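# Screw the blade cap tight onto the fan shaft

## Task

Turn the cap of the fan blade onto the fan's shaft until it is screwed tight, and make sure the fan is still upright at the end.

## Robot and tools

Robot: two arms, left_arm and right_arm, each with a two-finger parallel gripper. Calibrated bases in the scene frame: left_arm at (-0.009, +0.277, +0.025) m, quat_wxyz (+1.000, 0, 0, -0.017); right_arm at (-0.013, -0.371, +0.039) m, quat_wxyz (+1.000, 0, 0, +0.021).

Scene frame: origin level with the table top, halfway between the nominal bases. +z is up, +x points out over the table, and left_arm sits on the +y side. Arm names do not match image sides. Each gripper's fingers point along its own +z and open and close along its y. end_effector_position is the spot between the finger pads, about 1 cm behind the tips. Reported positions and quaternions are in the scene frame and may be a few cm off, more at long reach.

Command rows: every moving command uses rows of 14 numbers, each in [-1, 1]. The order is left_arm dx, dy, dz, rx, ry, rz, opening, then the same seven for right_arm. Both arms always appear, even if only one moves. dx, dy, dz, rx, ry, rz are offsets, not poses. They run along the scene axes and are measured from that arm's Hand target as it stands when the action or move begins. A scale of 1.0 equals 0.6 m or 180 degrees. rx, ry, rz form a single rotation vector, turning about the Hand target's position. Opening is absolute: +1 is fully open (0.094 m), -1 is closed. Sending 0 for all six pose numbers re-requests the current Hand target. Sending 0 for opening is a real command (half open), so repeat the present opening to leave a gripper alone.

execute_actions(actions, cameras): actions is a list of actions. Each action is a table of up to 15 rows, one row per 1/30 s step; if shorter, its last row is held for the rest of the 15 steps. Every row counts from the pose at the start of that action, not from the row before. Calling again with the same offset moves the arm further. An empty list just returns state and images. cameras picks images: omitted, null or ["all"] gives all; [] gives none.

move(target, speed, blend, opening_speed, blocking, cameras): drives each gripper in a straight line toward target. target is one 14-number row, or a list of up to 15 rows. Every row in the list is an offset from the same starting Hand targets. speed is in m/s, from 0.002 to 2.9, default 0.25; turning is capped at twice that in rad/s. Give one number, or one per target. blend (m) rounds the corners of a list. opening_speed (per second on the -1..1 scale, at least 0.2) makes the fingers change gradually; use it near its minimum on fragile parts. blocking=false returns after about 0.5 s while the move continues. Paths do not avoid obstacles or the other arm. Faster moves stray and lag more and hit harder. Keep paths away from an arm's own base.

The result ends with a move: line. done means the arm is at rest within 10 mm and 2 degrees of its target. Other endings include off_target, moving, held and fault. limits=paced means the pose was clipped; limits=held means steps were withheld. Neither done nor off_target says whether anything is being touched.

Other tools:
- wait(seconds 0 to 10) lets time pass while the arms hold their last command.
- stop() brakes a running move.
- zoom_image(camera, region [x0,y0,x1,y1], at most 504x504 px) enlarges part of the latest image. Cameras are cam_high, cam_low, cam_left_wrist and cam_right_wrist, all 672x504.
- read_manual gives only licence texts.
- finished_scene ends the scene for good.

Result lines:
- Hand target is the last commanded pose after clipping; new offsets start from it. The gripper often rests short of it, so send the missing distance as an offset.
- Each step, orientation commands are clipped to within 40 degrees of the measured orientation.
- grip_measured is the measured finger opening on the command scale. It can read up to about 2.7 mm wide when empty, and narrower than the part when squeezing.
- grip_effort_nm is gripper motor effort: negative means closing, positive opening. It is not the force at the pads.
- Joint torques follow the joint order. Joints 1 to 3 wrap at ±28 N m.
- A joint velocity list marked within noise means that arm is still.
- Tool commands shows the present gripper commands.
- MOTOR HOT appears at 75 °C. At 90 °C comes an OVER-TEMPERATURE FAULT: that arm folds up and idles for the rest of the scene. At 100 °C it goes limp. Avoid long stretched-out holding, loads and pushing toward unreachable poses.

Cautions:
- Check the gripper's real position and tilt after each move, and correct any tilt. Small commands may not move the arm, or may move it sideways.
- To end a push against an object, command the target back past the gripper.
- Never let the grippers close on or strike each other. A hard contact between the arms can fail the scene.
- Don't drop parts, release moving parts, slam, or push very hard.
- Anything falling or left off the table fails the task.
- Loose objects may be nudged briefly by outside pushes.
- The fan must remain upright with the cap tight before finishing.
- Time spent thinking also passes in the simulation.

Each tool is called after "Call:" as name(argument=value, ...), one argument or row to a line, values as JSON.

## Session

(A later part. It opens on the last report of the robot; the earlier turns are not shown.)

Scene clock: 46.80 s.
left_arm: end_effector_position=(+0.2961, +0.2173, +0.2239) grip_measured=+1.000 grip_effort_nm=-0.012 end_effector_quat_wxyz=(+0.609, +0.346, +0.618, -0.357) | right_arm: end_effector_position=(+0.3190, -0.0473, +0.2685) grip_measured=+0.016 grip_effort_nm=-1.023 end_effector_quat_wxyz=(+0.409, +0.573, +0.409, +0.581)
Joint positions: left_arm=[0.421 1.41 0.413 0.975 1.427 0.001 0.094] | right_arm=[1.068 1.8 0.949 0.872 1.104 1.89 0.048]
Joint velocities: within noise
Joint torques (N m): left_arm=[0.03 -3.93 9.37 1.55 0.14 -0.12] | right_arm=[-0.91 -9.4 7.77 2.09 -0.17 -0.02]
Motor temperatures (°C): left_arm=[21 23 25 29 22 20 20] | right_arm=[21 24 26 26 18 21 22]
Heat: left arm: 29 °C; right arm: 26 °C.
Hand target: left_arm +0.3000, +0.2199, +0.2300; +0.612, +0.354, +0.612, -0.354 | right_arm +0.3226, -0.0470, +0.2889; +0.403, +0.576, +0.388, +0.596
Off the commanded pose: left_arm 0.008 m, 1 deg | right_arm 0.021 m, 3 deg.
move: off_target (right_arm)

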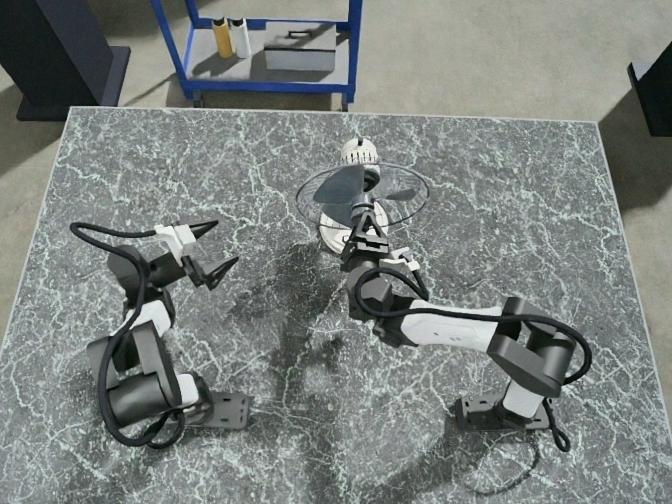

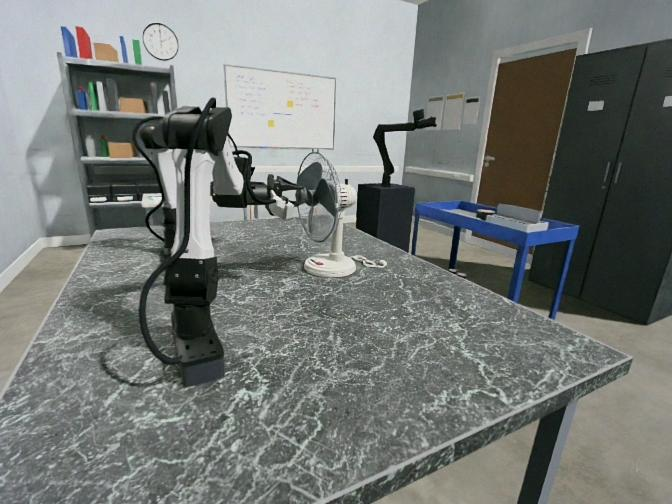

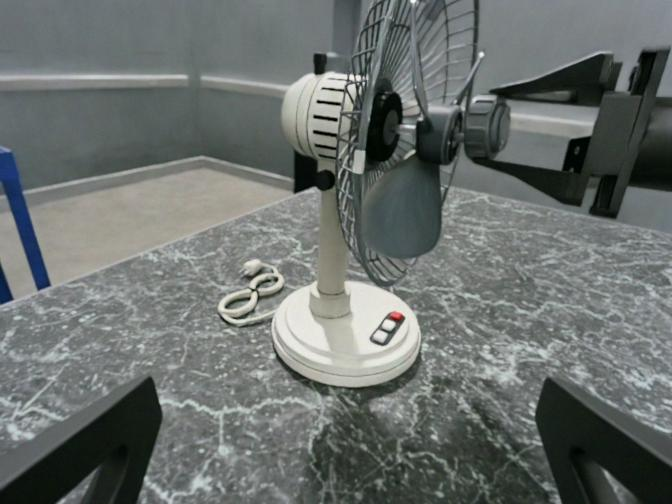

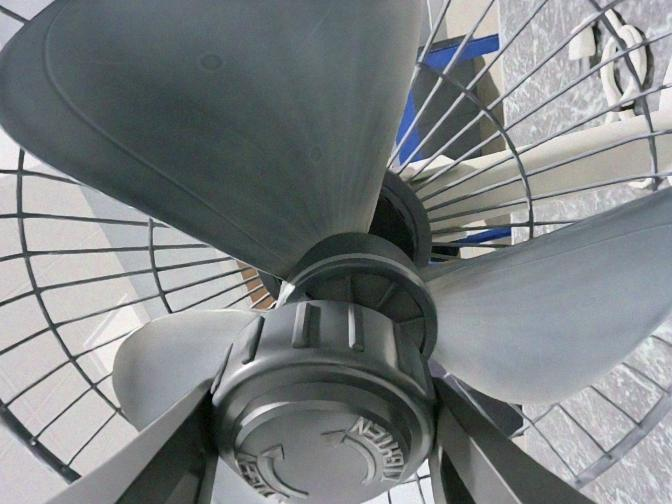

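Call:
move(
  target=[0,0,0,0,0,0,1, -0.0033,0,-0.018,0,0,0,-0.1],
  speed=0.05,
  cameras=["cam_left_wrist"],
)

Scene clock: 47.97 s.
left_arm: end_effector_position=(+0.2961, +0.2173, +0.2239) grip_measured=+1.000 grip_effort_nm=-0.022 end_effector_quat_wxyz=(+0.609, +0.346, +0.618, -0.357) | right_arm: end_effector_position=(+0.3189, -0.0474, +0.2721) grip_measured=+0.016 grip_effort_nm=-1.023 end_effector_quat_wxyz=(+0.405, +0.574, +0.400, +0.588)
Joint positions: left_arm=[0.421 1.41 0.413 0.975 1.427 0.001 0.094] | right_arm=[1.068 1.8 0.949 0.895 1.103 1.89 0.048]
Joint velocities: within noise
Joint torques (N m): left_arm=[0.25 -3.96 9.42 1.56 0.11 -0.11] | right_arm=[-0.4 -7.38 6.04 2.31 -0.09 -0.04]
Motor temperatures (°C): left_arm=[21 23 25 29 22 20 20] | right_arm=[21 24 26 26 18 21 22]
Heat: left arm: 29 °C; right arm: 26 °C.
Hand target: left_arm +0.3000, +0.2199, +0.2300; +0.612, +0.354, +0.612, -0.354 | right_arm +0.3206, -0.0471, +0.2781; +0.403, +0.576, +0.388, +0.596
Off the commanded pose: left_arm 0.008 m, 1 deg | right_arm 0.006 m, 2 deg.
move: done
Images, in order (width x height): cam_left_wrist 672x504.

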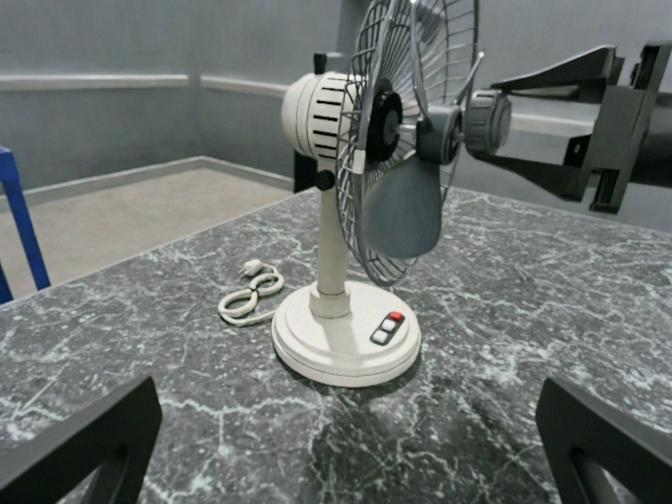

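Call:
move(
  target=[0,0,0,0,0,0,1, 0,0,-0.013,0,0,0,-0.1],
  speed=0.05,
  cameras=[],
)

Scene clock: 49.20 s.
left_arm: end_effector_position=(+0.2961, +0.2173, +0.2239) grip_measured=+1.000 grip_effort_nm=-0.027 end_effector_quat_wxyz=(+0.609, +0.346, +0.618, -0.357) | right_arm: end_effector_position=(+0.3194, -0.0464, +0.2721) grip_measured=+0.016 grip_effort_nm=-1.028 end_effector_quat_wxyz=(+0.402, +0.575, +0.393, +0.594)
Joint positions: left_arm=[0.421 1.41 0.413 0.975 1.427 0.001 0.094] | right_arm=[1.068 1.811 0.949 0.926 1.103 1.89 0.048]
Joint velocities: within noise
Joint torques (N m): left_arm=[0.31 -3.99 9.43 1.58 0.11 -0.1] | right_arm=[-0.49 -6.74 5.19 2.27 -0.13 -0.05]
Motor temperatures (°C): left_arm=[21 23 25 29 22 20 20] | right_arm=[21 24 26 26 18 21 22]
Heat: left arm: 29 °C; right arm: 26 °C.
Hand target: left_arm +0.3000, +0.2199, +0.2300; +0.612, +0.354, +0.612, -0.354 | right_arm +0.3206, -0.0471, +0.2703; +0.403, +0.576, +0.388, +0.596
Off the commanded pose: left_arm 0.008 m, 1 deg | right_arm 0.002 m, 1 deg.
move: done
No camera images: "cameras" was empty.

Call:
move(
  target=[0,0,0,0,0,0,1, -0.002,0,-0.021,0,0.0105,0,-0.1],
  speed=0.05,
  cameras=["cam_left_wrist","cam_right_wrist","cam_high"],
)

Call:
zoom_image(
  camera="cam_left_wrist",
  region=[412, 80, 612, 230],
)

Call:
zoom_image(
  camera="cam_high",
  region=[325, 180, 405, 260],
)

Call:
zoom_image(
  camera="cam_right_wrist",
  region=[200, 150, 460, 360],
)

Scene clock: 50.47 s.
left_arm: end_effector_position=(+0.2961, +0.2173, +0.2239) grip_measured=+1.000 grip_effort_nm=-0.022 end_effector_quat_wxyz=(+0.609, +0.346, +0.618, -0.357) | right_arm: end_effector_position=(+0.3195, -0.0462, +0.2666) grip_measured=+0.016 grip_effort_nm=-1.028 end_effector_quat_wxyz=(+0.393, +0.583, +0.392, +0.593)
Joint positions: left_arm=[0.421 1.41 0.413 0.975 1.427 0.001 0.094] | right_arm=[1.068 1.811 0.949 0.89 1.103 1.94 0.048]
Joint velocities: within noise
Joint torques (N m): left_arm=[0.12 -4 9.47 1.52 0.1 -0.07] | right_arm=[-0.23 -6.6 4.66 1.97 -0.03 0.12]
Motor temperatures (°C): left_arm=[21 23 25 28 22 20 20] | right_arm=[21 24 26 26 18 21 22]
Heat: left arm: 28 °C; right arm: 26 °C.
Hand target: left_arm +0.3000, +0.2199, +0.2300; +0.612, +0.354, +0.612, -0.354 | right_arm +0.3194, -0.0471, +0.2577; +0.396, +0.586, +0.395, +0.587
Off the commanded pose: left_arm 0.008 m, 1 deg | right_arm 0.009 m, 1 deg.
move: done
Images, in order (width x height): cam_high 672x504, cam_left_wrist 672x504, cam_right_wrist 672x504.

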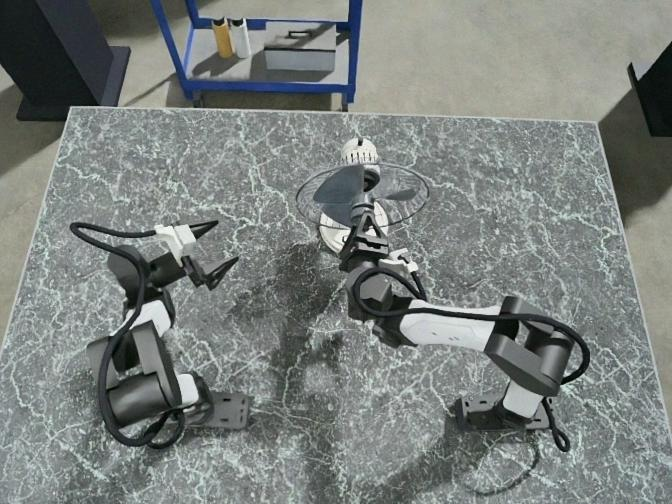

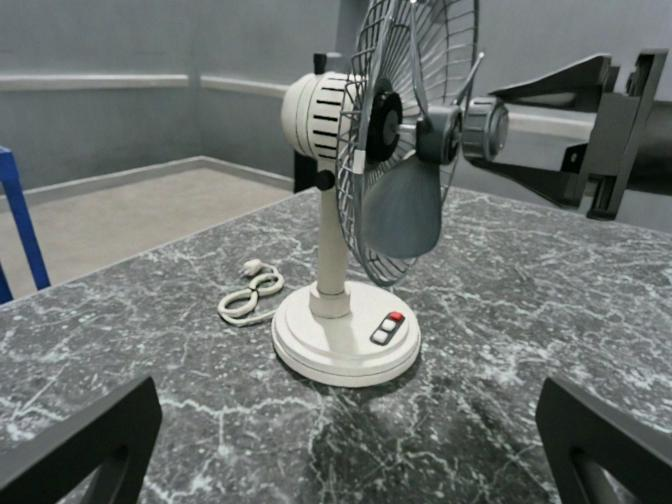

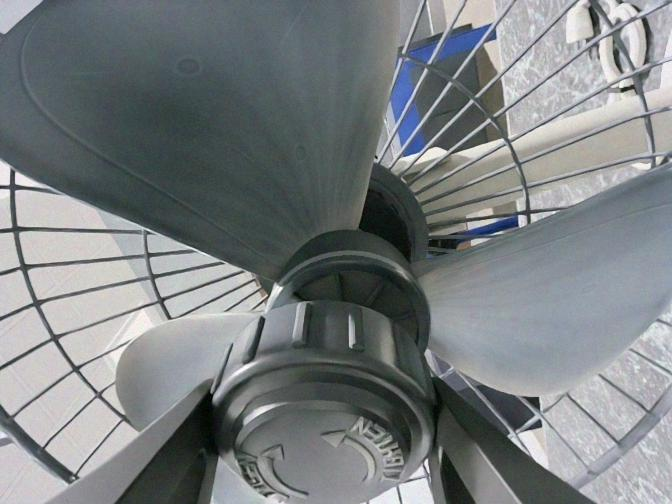

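Scaled by 2.520 from the camera's 672x504 image, which has a finer 960x720 frame.

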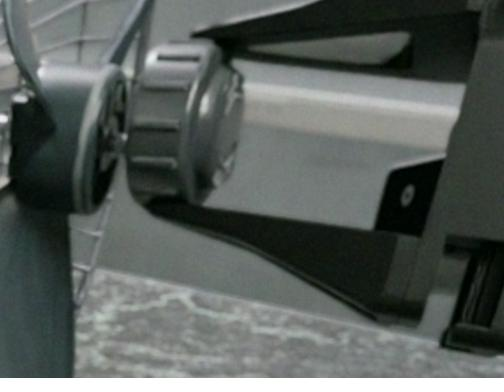

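Scaled by 6.300 from the camera's 672x504 image, which has a finer 960x720 frame.

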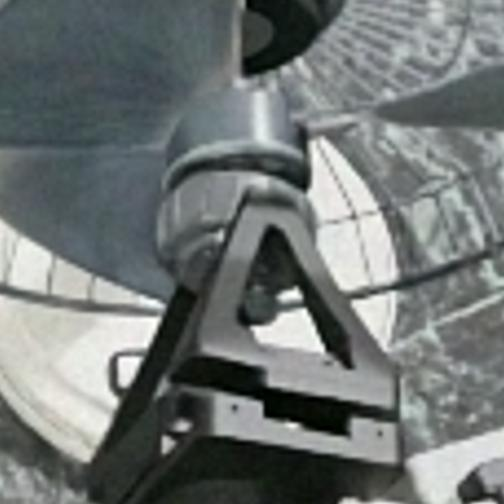

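Scaled by 1.938 from the camera's 672x504 image, which has a finer 960x720 frame.

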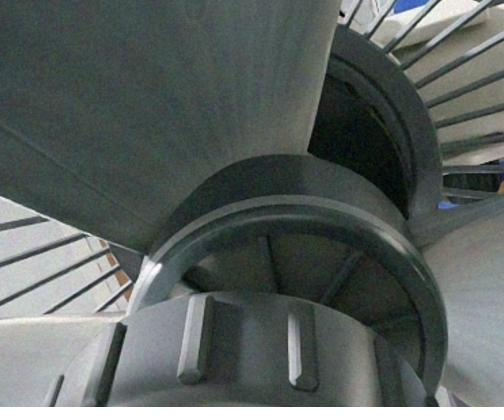

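Call:
move(
  target=[0,0,0,0,0,0,1, -0.001,-0.002,-0.013,0,0,0,-0.1],
  speed=0.05,
  cameras=[],
)

Scene clock: 51.57 s.
left_arm: end_effector_position=(+0.2961, +0.2173, +0.2239) grip_measured=+1.000 grip_effort_nm=-0.022 end_effector_quat_wxyz=(+0.609, +0.346, +0.618, -0.357) | right_arm: end_effector_position=(+0.3191, -0.0470, +0.2542) grip_measured=+0.016 grip_effort_nm=-1.028 end_effector_quat_wxyz=(+0.397, +0.583, +0.401, +0.585)
Joint positions: left_arm=[0.421 1.41 0.413 0.975 1.427 0.001 0.094] | right_arm=[1.068 1.827 0.931 0.894 1.103 1.943 0.048]
Joint velocities: within noise
Joint torques (N m): left_arm=[0.03 -3.9 9.51 1.54 0.14 -0.09] | right_arm=[-0.23 -6.76 4.48 2.26 -0.04 0.12]
Motor temperatures (°C): left_arm=[21 23 25 28 22 20 20] | right_arm=[21 24 26 26 18 21 22]
Heat: left arm: 28 °C; right arm: 26 °C.
Hand target: left_arm +0.3000, +0.2200, +0.2300; +0.612, +0.354, +0.612, -0.353 | right_arm +0.3188, -0.0483, +0.2499; +0.396, +0.586, +0.395, +0.587
Off the commanded pose: left_arm 0.008 m, 1 deg | right_arm 0.005 m, 1 deg.
move: done
No camera images: "cameras" was empty.

Call:
move(
  target=[
    [0,0,0,0,0,0,1, -0.0067,0,0.075,0,0,0,-0.1],
    [0,0,0,0,0,0,1, -0.0067,0,0.0077,0,0,0,-0.1],
  ],
  speed=0.07,
)

Call:
zoom_image(
  camera="cam_left_wrist",
  region=[412, 80, 612, 230],
)

Call:
zoom_image(
  camera="cam_high",
  region=[325, 180, 405, 260],
)

Call:
zoom_image(
  camera="cam_right_wrist",
  region=[200, 150, 460, 360],
)

Scene clock: 54.00 s.
left_arm: end_effector_position=(+0.2961, +0.2173, +0.2239) grip_measured=+1.000 grip_effort_nm=-0.022 end_effector_quat_wxyz=(+0.609, +0.346, +0.618, -0.357) | right_arm: end_effector_position=(+0.3170, -0.0475, +0.2575) grip_measured=+0.016 grip_effort_nm=-1.028 end_effector_quat_wxyz=(+0.395, +0.583, +0.402, +0.585)
Joint positions: left_arm=[0.421 1.41 0.413 0.975 1.427 0.001 0.094] | right_arm=[1.072 1.811 0.929 0.875 1.103 1.95 0.048]
Joint velocities: within noise
Joint torques (N m): left_arm=[0.1 -3.92 9.32 1.57 0.14 -0.08] | right_arm=[0.28 -6.93 4.64 2.3 0.04 0.05]
Motor temperatures (°C): left_arm=[21 23 26 28 22 20 20] | right_arm=[21 25 26 27 18 21 22]
Heat: left arm: 28 °C; right arm: 27 °C.
Hand target: left_arm +0.3000, +0.2200, +0.2300; +0.612, +0.354, +0.612, -0.353 | right_arm +0.3148, -0.0482, +0.2546; +0.396, +0.586, +0.395, +0.587
Off the commanded pose: left_arm 0.008 m, 1 deg | right_arm 0.004 m, 1 deg.
move: done

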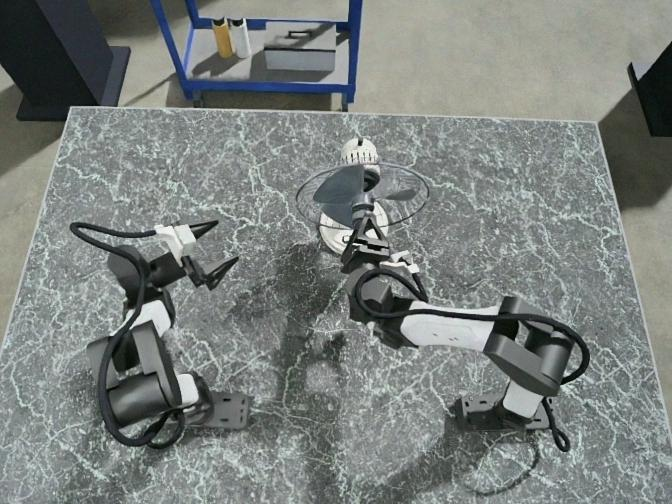

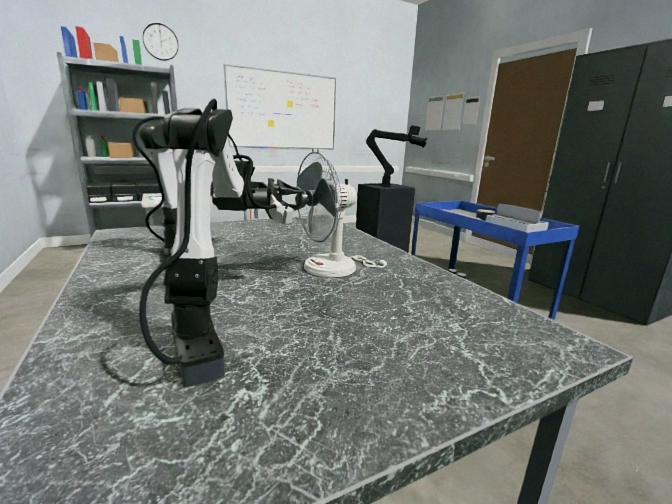

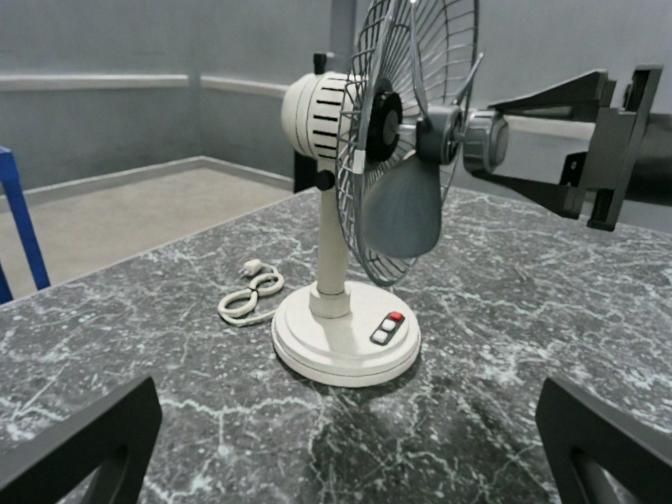

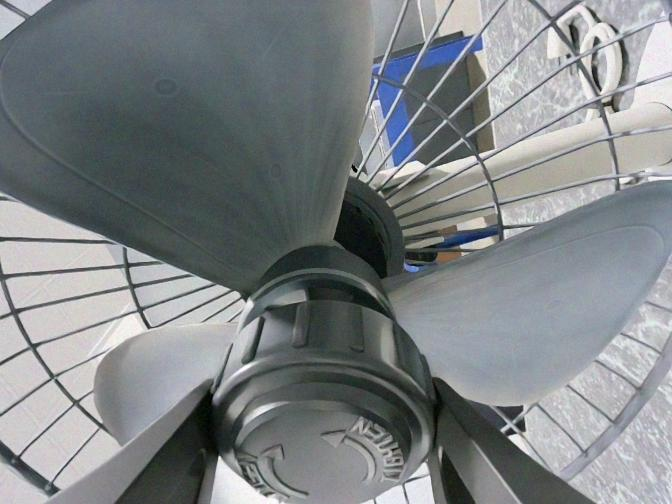

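Scaled by 2.520 from the camera's 672x504 image, which has a finer 960x720 frame.

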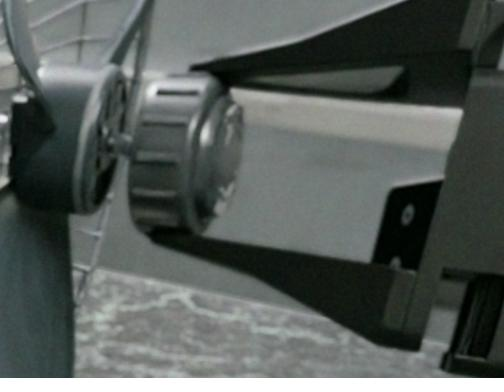

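Scaled by 6.300 from the camera's 672x504 image, which has a finer 960x720 frame.

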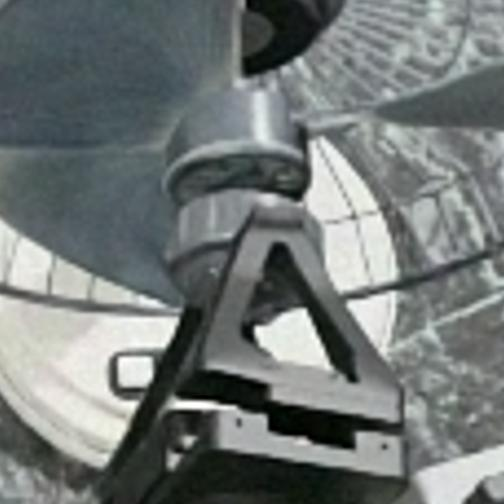

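Scaled by 1.938 from the camera's 672x504 image, which has a finer 960x720 frame.

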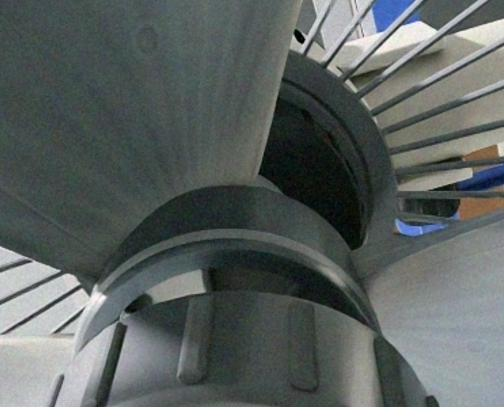

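Call:
move(
  target=[0,0,0,0,0,0,1, 0.0117,0.0012,0.002,0,0,0,-0.1],
  speed=0.04,
  cameras=["cam_left_wrist","cam_high","cam_right_wrist"],
)

Call:
zoom_image(
  camera="cam_left_wrist",
  region=[412, 80, 612, 230],
)

Call:
zoom_image(
  camera="cam_right_wrist",
  region=[200, 150, 460, 360],
)

Scene clock: 55.03 s.
left_arm: end_effector_position=(+0.2961, +0.2173, +0.2239) grip_measured=+1.000 grip_effort_nm=-0.007 end_effector_quat_wxyz=(+0.609, +0.346, +0.618, -0.357) | right_arm: end_effector_position=(+0.3184, -0.0477, +0.2542) grip_measured=+0.016 grip_effort_nm=-1.023 end_effector_quat_wxyz=(+0.397, +0.583, +0.404, +0.582)
Joint positions: left_arm=[0.421 1.41 0.413 0.975 1.427 0.001 0.094] | right_arm=[1.069 1.819 0.929 0.876 1.103 1.95 0.048]
Joint velocities: within noise
Joint torques (N m): left_arm=[0.17 -3.74 9.46 1.53 0.1 -0.06] | right_arm=[-0.77 -6.65 6.09 2.25 -0.11 0.03]
Motor temperatures (°C): left_arm=[21 23 26 28 22 20 20] | right_arm=[21 25 26 27 18 21 22]
Heat: left arm: 28 °C; right arm: 27 °C.
Hand target: left_arm +0.3000, +0.2200, +0.2300; +0.612, +0.354, +0.612, -0.353 | right_arm +0.3218, -0.0475, +0.2558; +0.396, +0.586, +0.395, +0.587
Off the commanded pose: left_arm 0.008 m, 1 deg | right_arm 0.004 m, 1 deg.
move: done
Images, in order (width x height): cam_high 672x504, cam_left_wrist 672x504, cam_right_wrist 672x504.

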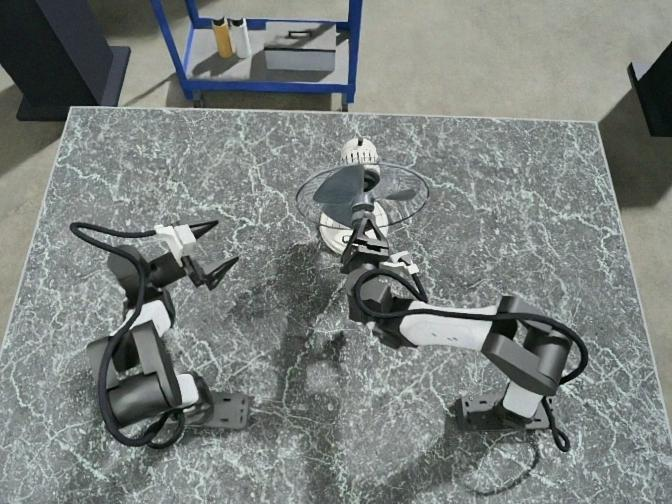

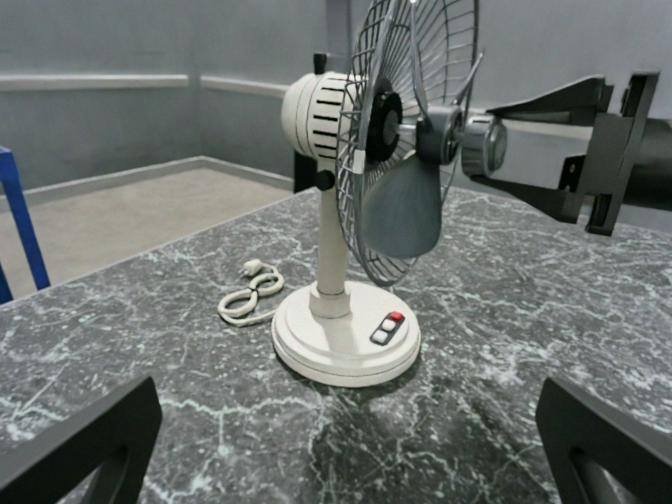

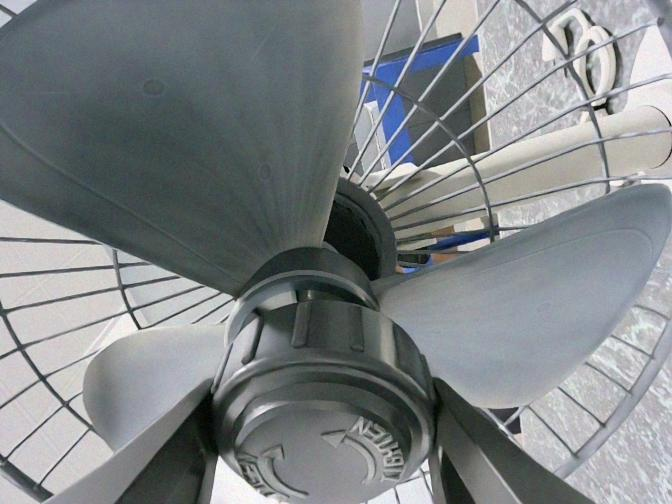

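Scaled by 2.520 from the camera's 672x504 image, which has a finer 960x720 frame.

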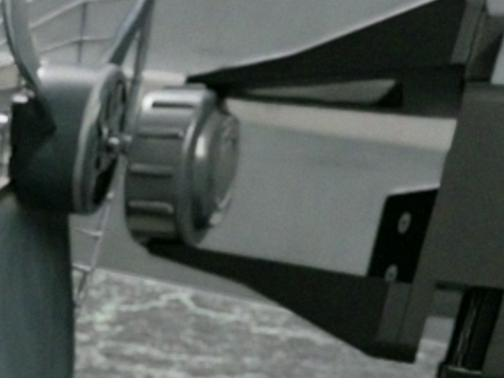

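Scaled by 1.938 from the camera's 672x504 image, which has a finer 960x720 frame.

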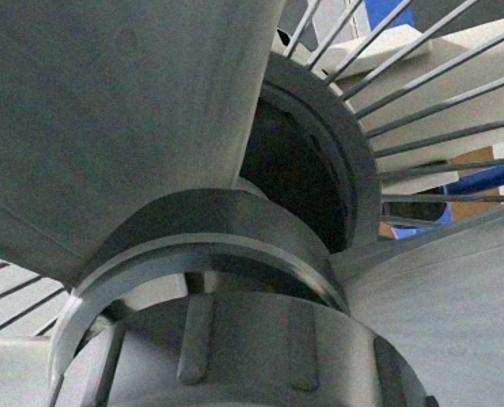

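Call:
move(
  target=[
    [0,0,0,0,0,0,1, -0.028,0.001,0.068,0,0,0,-0.1],
    [0,0,0,0,0,0,1, 0,0.001,0.001,0,0,0,-0.1],
  ],
  speed=0.07,
  cameras=["cam_left_wrist","cam_high","cam_right_wrist"],
)

Call:
zoom_image(
  camera="cam_left_wrist",
  region=[412, 80, 612, 230],
)

Call:
zoom_image(
  camera="cam_high",
  region=[325, 180, 405, 260],
)

Call:
zoom_image(
  camera="cam_right_wrist",
  region=[200, 150, 460, 360],
)

Scene clock: 57.47 s.
left_arm: end_effector_position=(+0.2961, +0.2172, +0.2239) grip_measured=+1.000 grip_effort_nm=-0.022 end_effector_quat_wxyz=(+0.609, +0.346, +0.618, -0.357) | right_arm: end_effector_position=(+0.3199, -0.0445, +0.2613) grip_measured=+0.016 grip_effort_nm=-1.023 end_effector_quat_wxyz=(+0.396, +0.584, +0.398, +0.586)
Joint positions: left_arm=[0.421 1.41 0.413 0.975 1.428 0.001 0.094] | right_arm=[1.07 1.819 0.955 0.864 1.106 1.95 0.048]
Joint velocities: within noise
Joint torques (N m): left_arm=[0.16 -3.84 9.46 1.54 0.13 -0.09] | right_arm=[-0.92 -6.95 4.37 2.29 -0.11 0.03]
Motor temperatures (°C): left_arm=[21 23 26 28 22 20 20] | right_arm=[21 25 26 27 18 21 22]
Heat: left arm: 28 °C; right arm: 27 °C.
Hand target: left_arm +0.3000, +0.2199, +0.2300; +0.612, +0.354, +0.612, -0.354 | right_arm +0.3218, -0.0469, +0.2563; +0.396, +0.586, +0.395, +0.587
Off the commanded pose: left_arm 0.008 m, 1 deg | right_arm 0.006 m, 0 deg.
move: done
Images, in order (width x height): cam_high 672x504, cam_left_wrist 672x504, cam_right_wrist 672x504.

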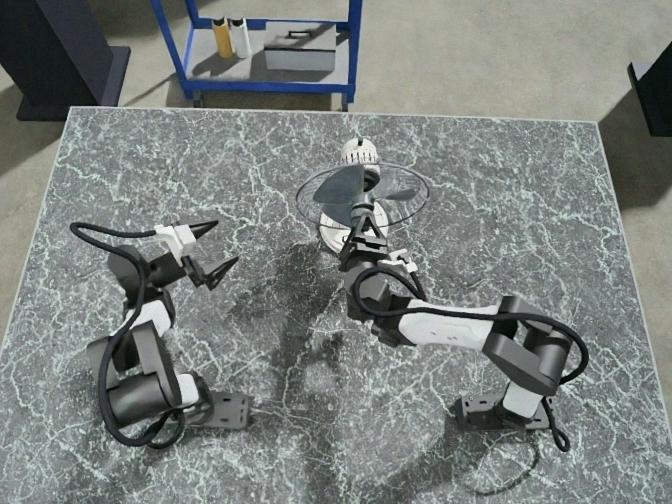

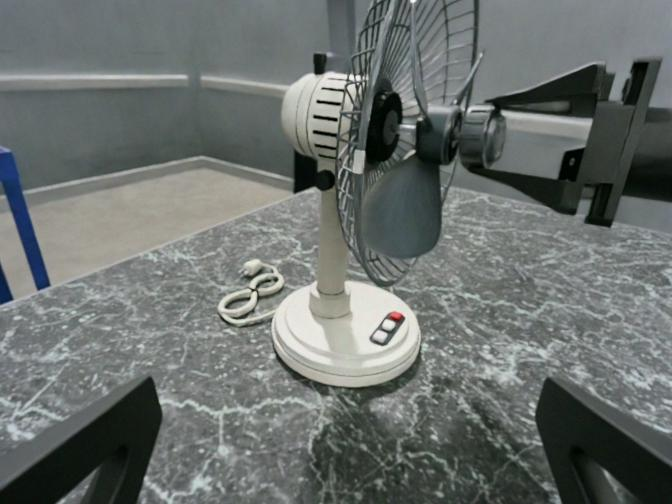

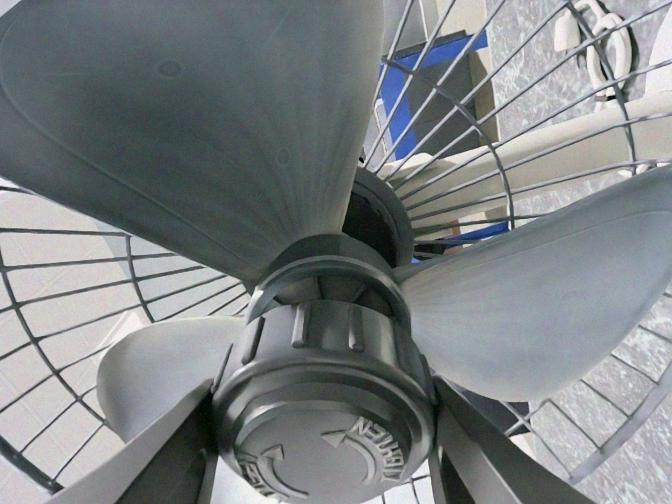

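Scaled by 2.520 from the camera's 672x504 image, which has a finer 960x720 frame.

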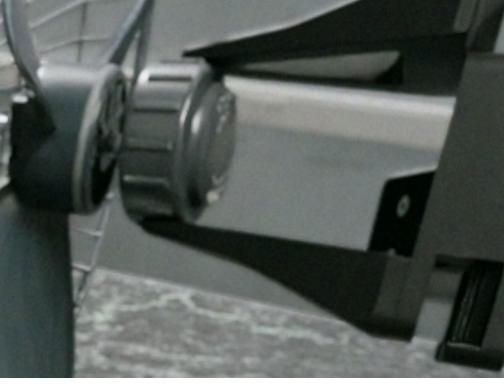

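Scaled by 6.300 from the camera's 672x504 image, which has a finer 960x720 frame.

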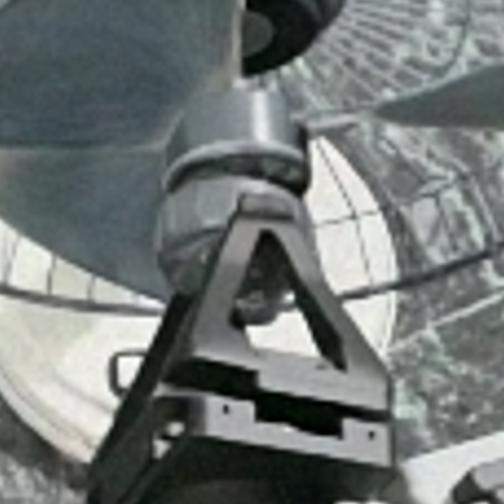

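Scaled by 1.938 from the camera's 672x504 image, which has a finer 960x720 frame.

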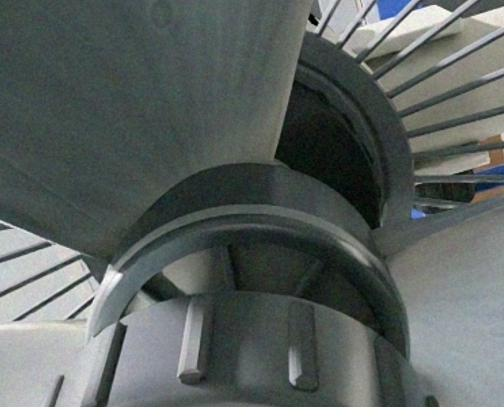

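Call:
move(
  target=[0,0,0,0,0,0,1, 0.01,-0.005,-0.0025,0,0,0,-0.1],
  speed=0.04,
  cameras=["cam_left_wrist","cam_high","cam_right_wrist"],
)

Call:
zoom_image(
  camera="cam_left_wrist",
  region=[412, 80, 612, 230],
)

Call:
zoom_image(
  camera="cam_right_wrist",
  region=[200, 150, 460, 360],
)

Scene clock: 58.57 s.
left_arm: end_effector_position=(+0.2961, +0.2172, +0.2239) grip_measured=+1.000 grip_effort_nm=-0.017 end_effector_quat_wxyz=(+0.609, +0.346, +0.618, -0.357) | right_arm: end_effector_position=(+0.3238, -0.0467, +0.2616) grip_measured=+0.016 grip_effort_nm=-1.023 end_effector_quat_wxyz=(+0.394, +0.584, +0.396, +0.589)
Joint positions: left_arm=[0.421 1.41 0.413 0.975 1.428 0.001 0.094] | right_arm=[1.057 1.819 0.951 0.876 1.091 1.95 0.048]
Joint velocities: within noise
Joint torques (N m): left_arm=[0.08 -3.9 9.42 1.54 0.14 -0.1] | right_arm=[-1.32 -6.63 4.45 2.26 -0.19 0.02]
Motor temperatures (°C): left_arm=[21 23 26 28 22 20 20] | right_arm=[21 25 26 27 18 21 22]
Heat: left arm: 28 °C; right arm: 27 °C.
Hand target: left_arm +0.3000, +0.2199, +0.2300; +0.612, +0.354, +0.612, -0.354 | right_arm +0.3278, -0.0498, +0.2549; +0.396, +0.586, +0.395, +0.587
Off the commanded pose: left_arm 0.008 m, 1 deg | right_arm 0.009 m, 0 deg.
move: done
Images, in order (width x height): cam_high 672x504, cam_left_wrist 672x504, cam_right_wrist 672x504.

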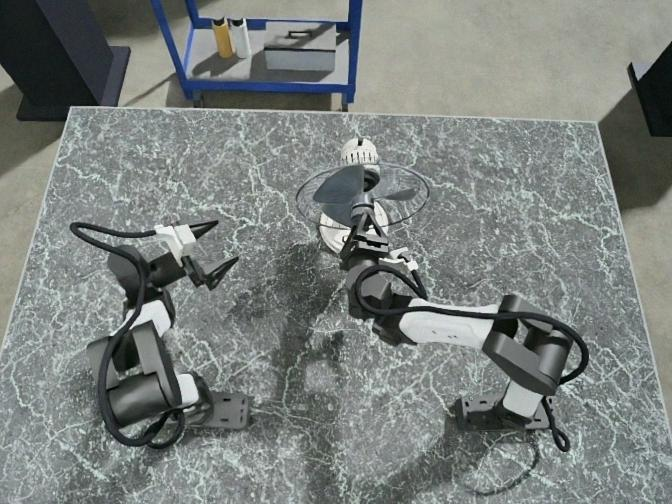

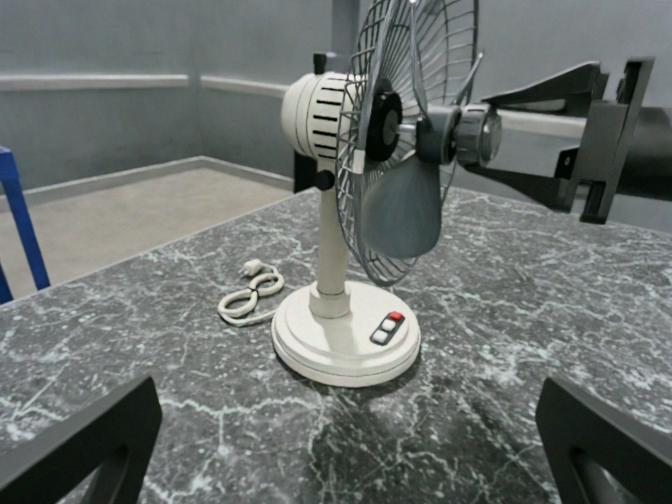

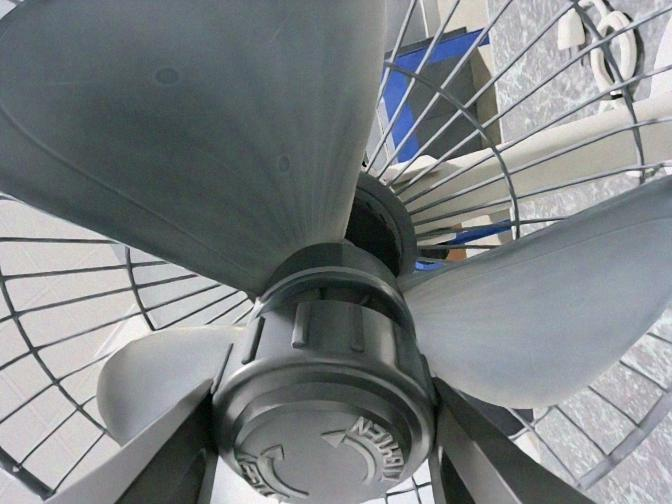

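Scaled by 2.520 from the camera's 672x504 image, which has a finer 960x720 frame.

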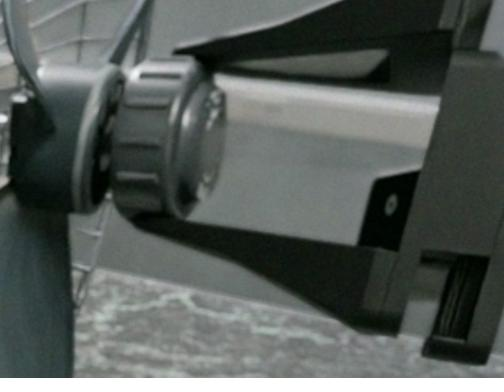

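Scaled by 1.938 from the camera's 672x504 image, which has a finer 960x720 frame.

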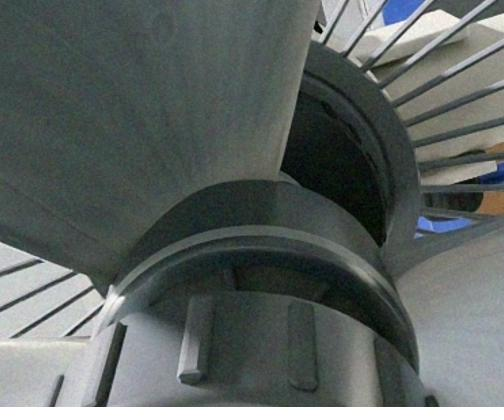

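Call:
zoom_image(
  camera="cam_high",
  region=[335, 180, 395, 240],
)

Scaled by 8.400 from the camera's 672x504 image, which has a finer 960x720 frame.

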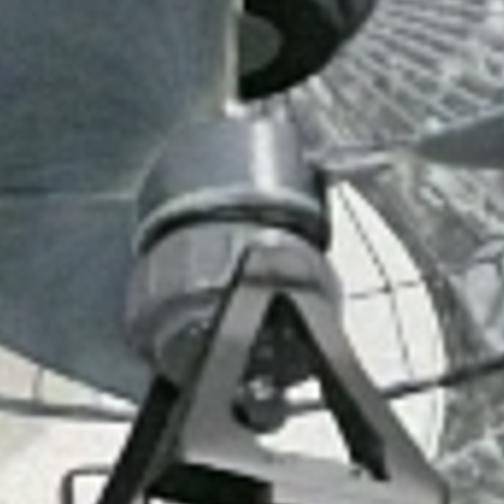

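Call:
move(
  target=[0,0,0,0,0,0,1, -0.01,0.001,-0.006,0,0,0,-0.1],
  speed=0.04,
  cameras=["cam_left_wrist","cam_high","cam_right_wrist"],
)

Call:
zoom_image(
  camera="cam_left_wrist",
  region=[432, 90, 552, 180],
)

Call:
zoom_image(
  camera="cam_high",
  region=[335, 180, 395, 240],
)

Scene clock: 60.53 s.
left_arm: end_effector_position=(+0.2961, +0.2172, +0.2239) grip_measured=+1.000 grip_effort_nm=-0.027 end_effector_quat_wxyz=(+0.609, +0.346, +0.618, -0.357) | right_arm: end_effector_position=(+0.3228, -0.0486, +0.2587) grip_measured=+0.016 grip_effort_nm=-1.023 end_effector_quat_wxyz=(+0.394, +0.584, +0.397, +0.589)
Joint positions: left_arm=[0.421 1.41 0.413 0.975 1.428 0.001 0.094] | right_arm=[1.057 1.819 0.937 0.89 1.091 1.95 0.048]
Joint velocities: within noise
Joint torques (N m): left_arm=[0.08 -3.9 9.33 1.54 0.12 -0.09] | right_arm=[-0.05 -6.32 4.29 2.25 -0.01 0.02]
Motor temperatures (°C): left_arm=[21 23 26 28 22 20 20] | right_arm=[21 25 26 27 18 21 22]
Heat: left arm: 28 °C; right arm: 27 °C.
Hand target: left_arm +0.3000, +0.2199, +0.2300; +0.612, +0.354, +0.612, -0.354 | right_arm +0.3218, -0.0492, +0.2513; +0.396, +0.586, +0.395, +0.587
Off the commanded pose: left_arm 0.008 m, 1 deg | right_arm 0.008 m, 0 deg.
move: done
Images, in order (width x height): cam_high 672x504, cam_left_wrist 672x504, cam_right_wrist 672x504.

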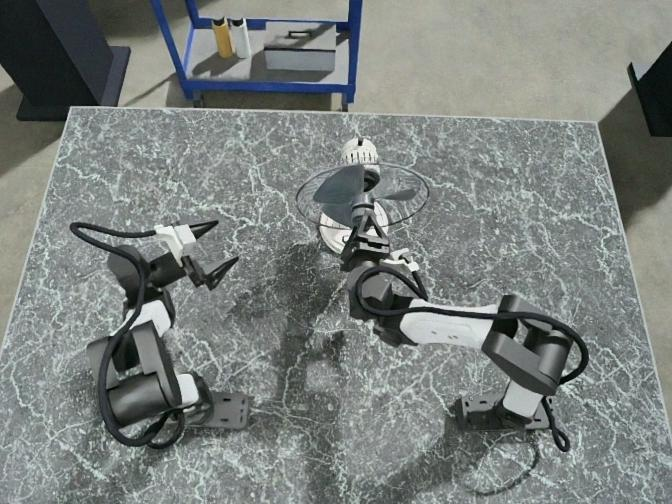

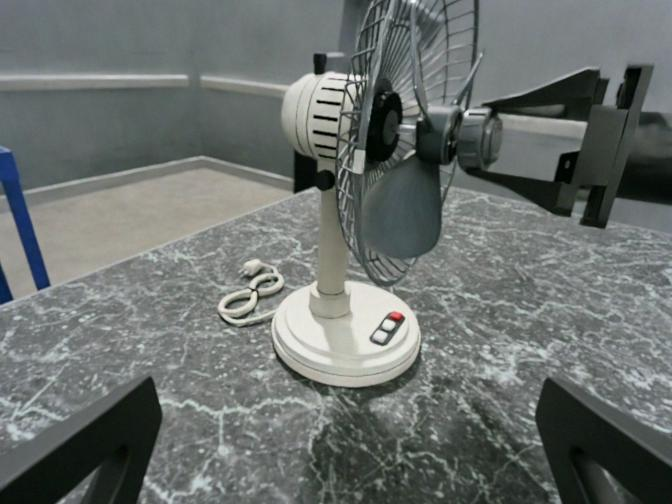

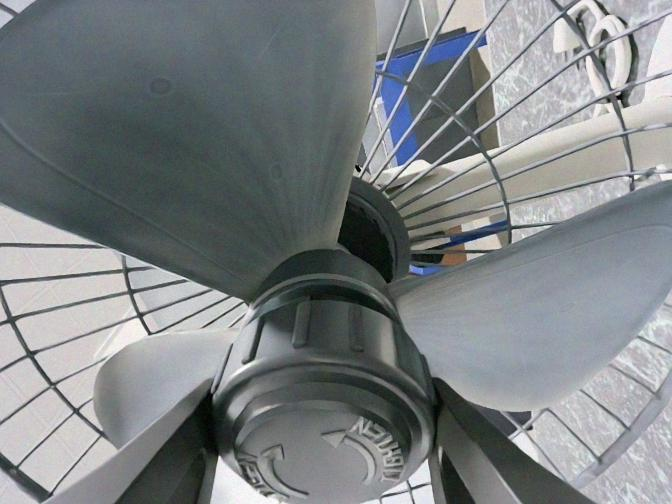

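Scaled by 4.200 from the camera's 672x504 image, which has a finer 960x720 frame.

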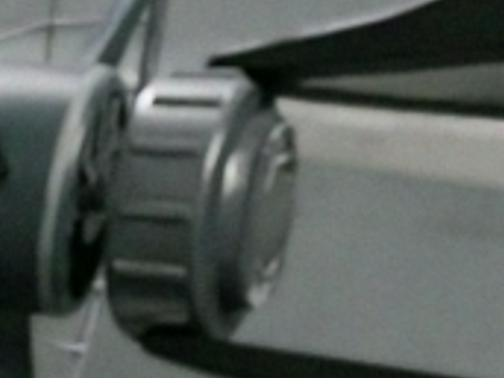

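Scaled by 8.400 from the camera's 672x504 image, which has a finer 960x720 frame.

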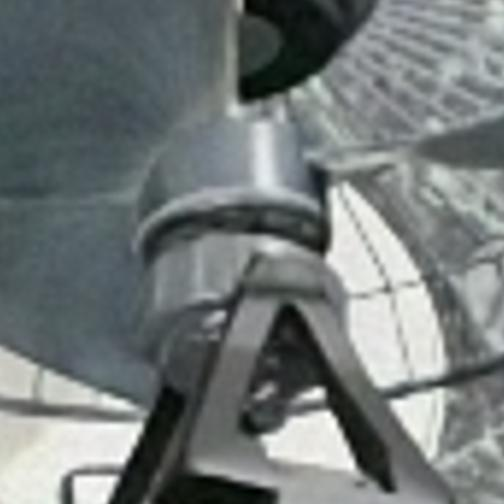

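Call:
move(
  target=[0,0,0,0,0,0,1, 0.0,0.0065,0.0008,0,0,0,-0.1],
  speed=0.04,
  cameras=["cam_left_wrist","cam_high","cam_right_wrist"],
)

Call:
zoom_image(
  camera="cam_left_wrist",
  region=[432, 90, 552, 180],
)

Call:
zoom_image(
  camera="cam_high",
  region=[335, 180, 395, 240],
)

Scene clock: 61.47 s.
left_arm: end_effector_position=(+0.2961, +0.2172, +0.2239) grip_measured=+1.000 grip_effort_nm=-0.012 end_effector_quat_wxyz=(+0.609, +0.346, +0.618, -0.357) | right_arm: end_effector_position=(+0.3225, -0.0467, +0.2556) grip_measured=+0.016 grip_effort_nm=-1.028 end_effector_quat_wxyz=(+0.393, +0.583, +0.397, +0.589)
Joint positions: left_arm=[0.421 1.41 0.413 0.975 1.428 0.001 0.094] | right_arm=[1.06 1.831 0.936 0.902 1.091 1.95 0.048]
Joint velocities: within noise
Joint torques (N m): left_arm=[0.1 -3.85 9.51 1.52 0.13 -0.1] | right_arm=[0.35 -6.27 5.64 2.13 0.05 0.02]
Motor temperatures (°C): left_arm=[21 23 26 28 22 20 20] | right_arm=[21 25 26 27 18 21 22]
Heat: left arm: 28 °C; right arm: 27 °C.
Hand target: left_arm +0.3000, +0.2199, +0.2300; +0.612, +0.354, +0.612, -0.354 | right_arm +0.3218, -0.0454, +0.2517; +0.396, +0.586, +0.395, +0.587
Off the commanded pose: left_arm 0.008 m, 1 deg | right_arm 0.004 m, 1 deg.
move: done
Images, in order (width x height): cam_high 672x504, cam_left_wrist 672x504, cam_right_wrist 672x504.

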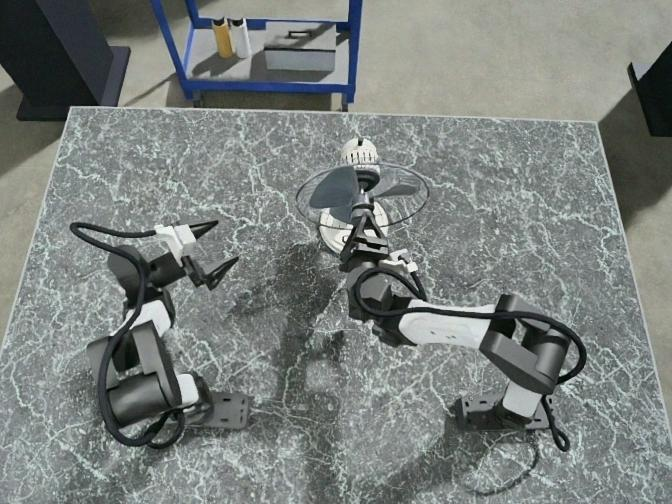

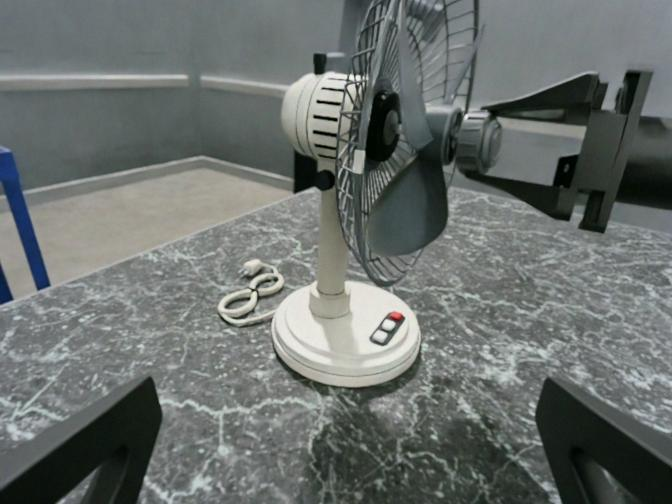

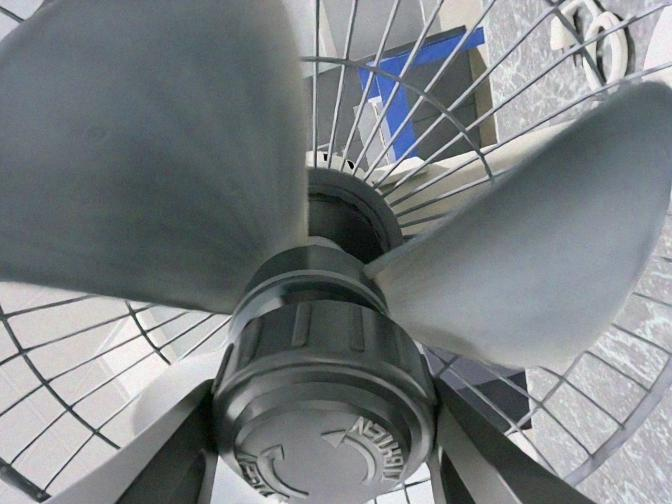

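Scaled by 4.200 from the camera's 672x504 image, which has a finer 960x720 frame.

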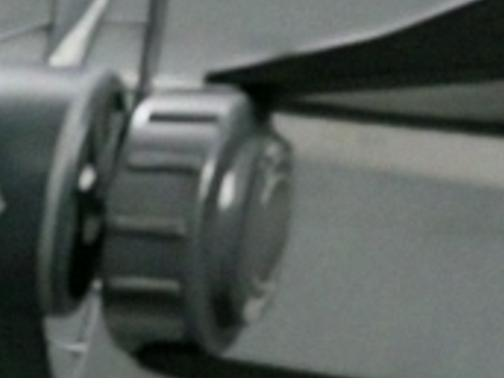

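Scaled by 8.400 from the camera's 672x504 image, which has a finer 960x720 frame.

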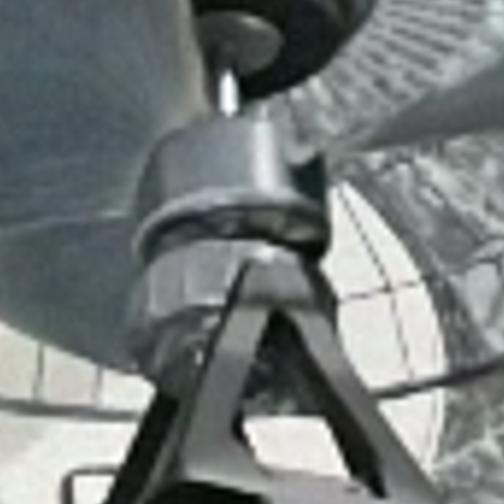

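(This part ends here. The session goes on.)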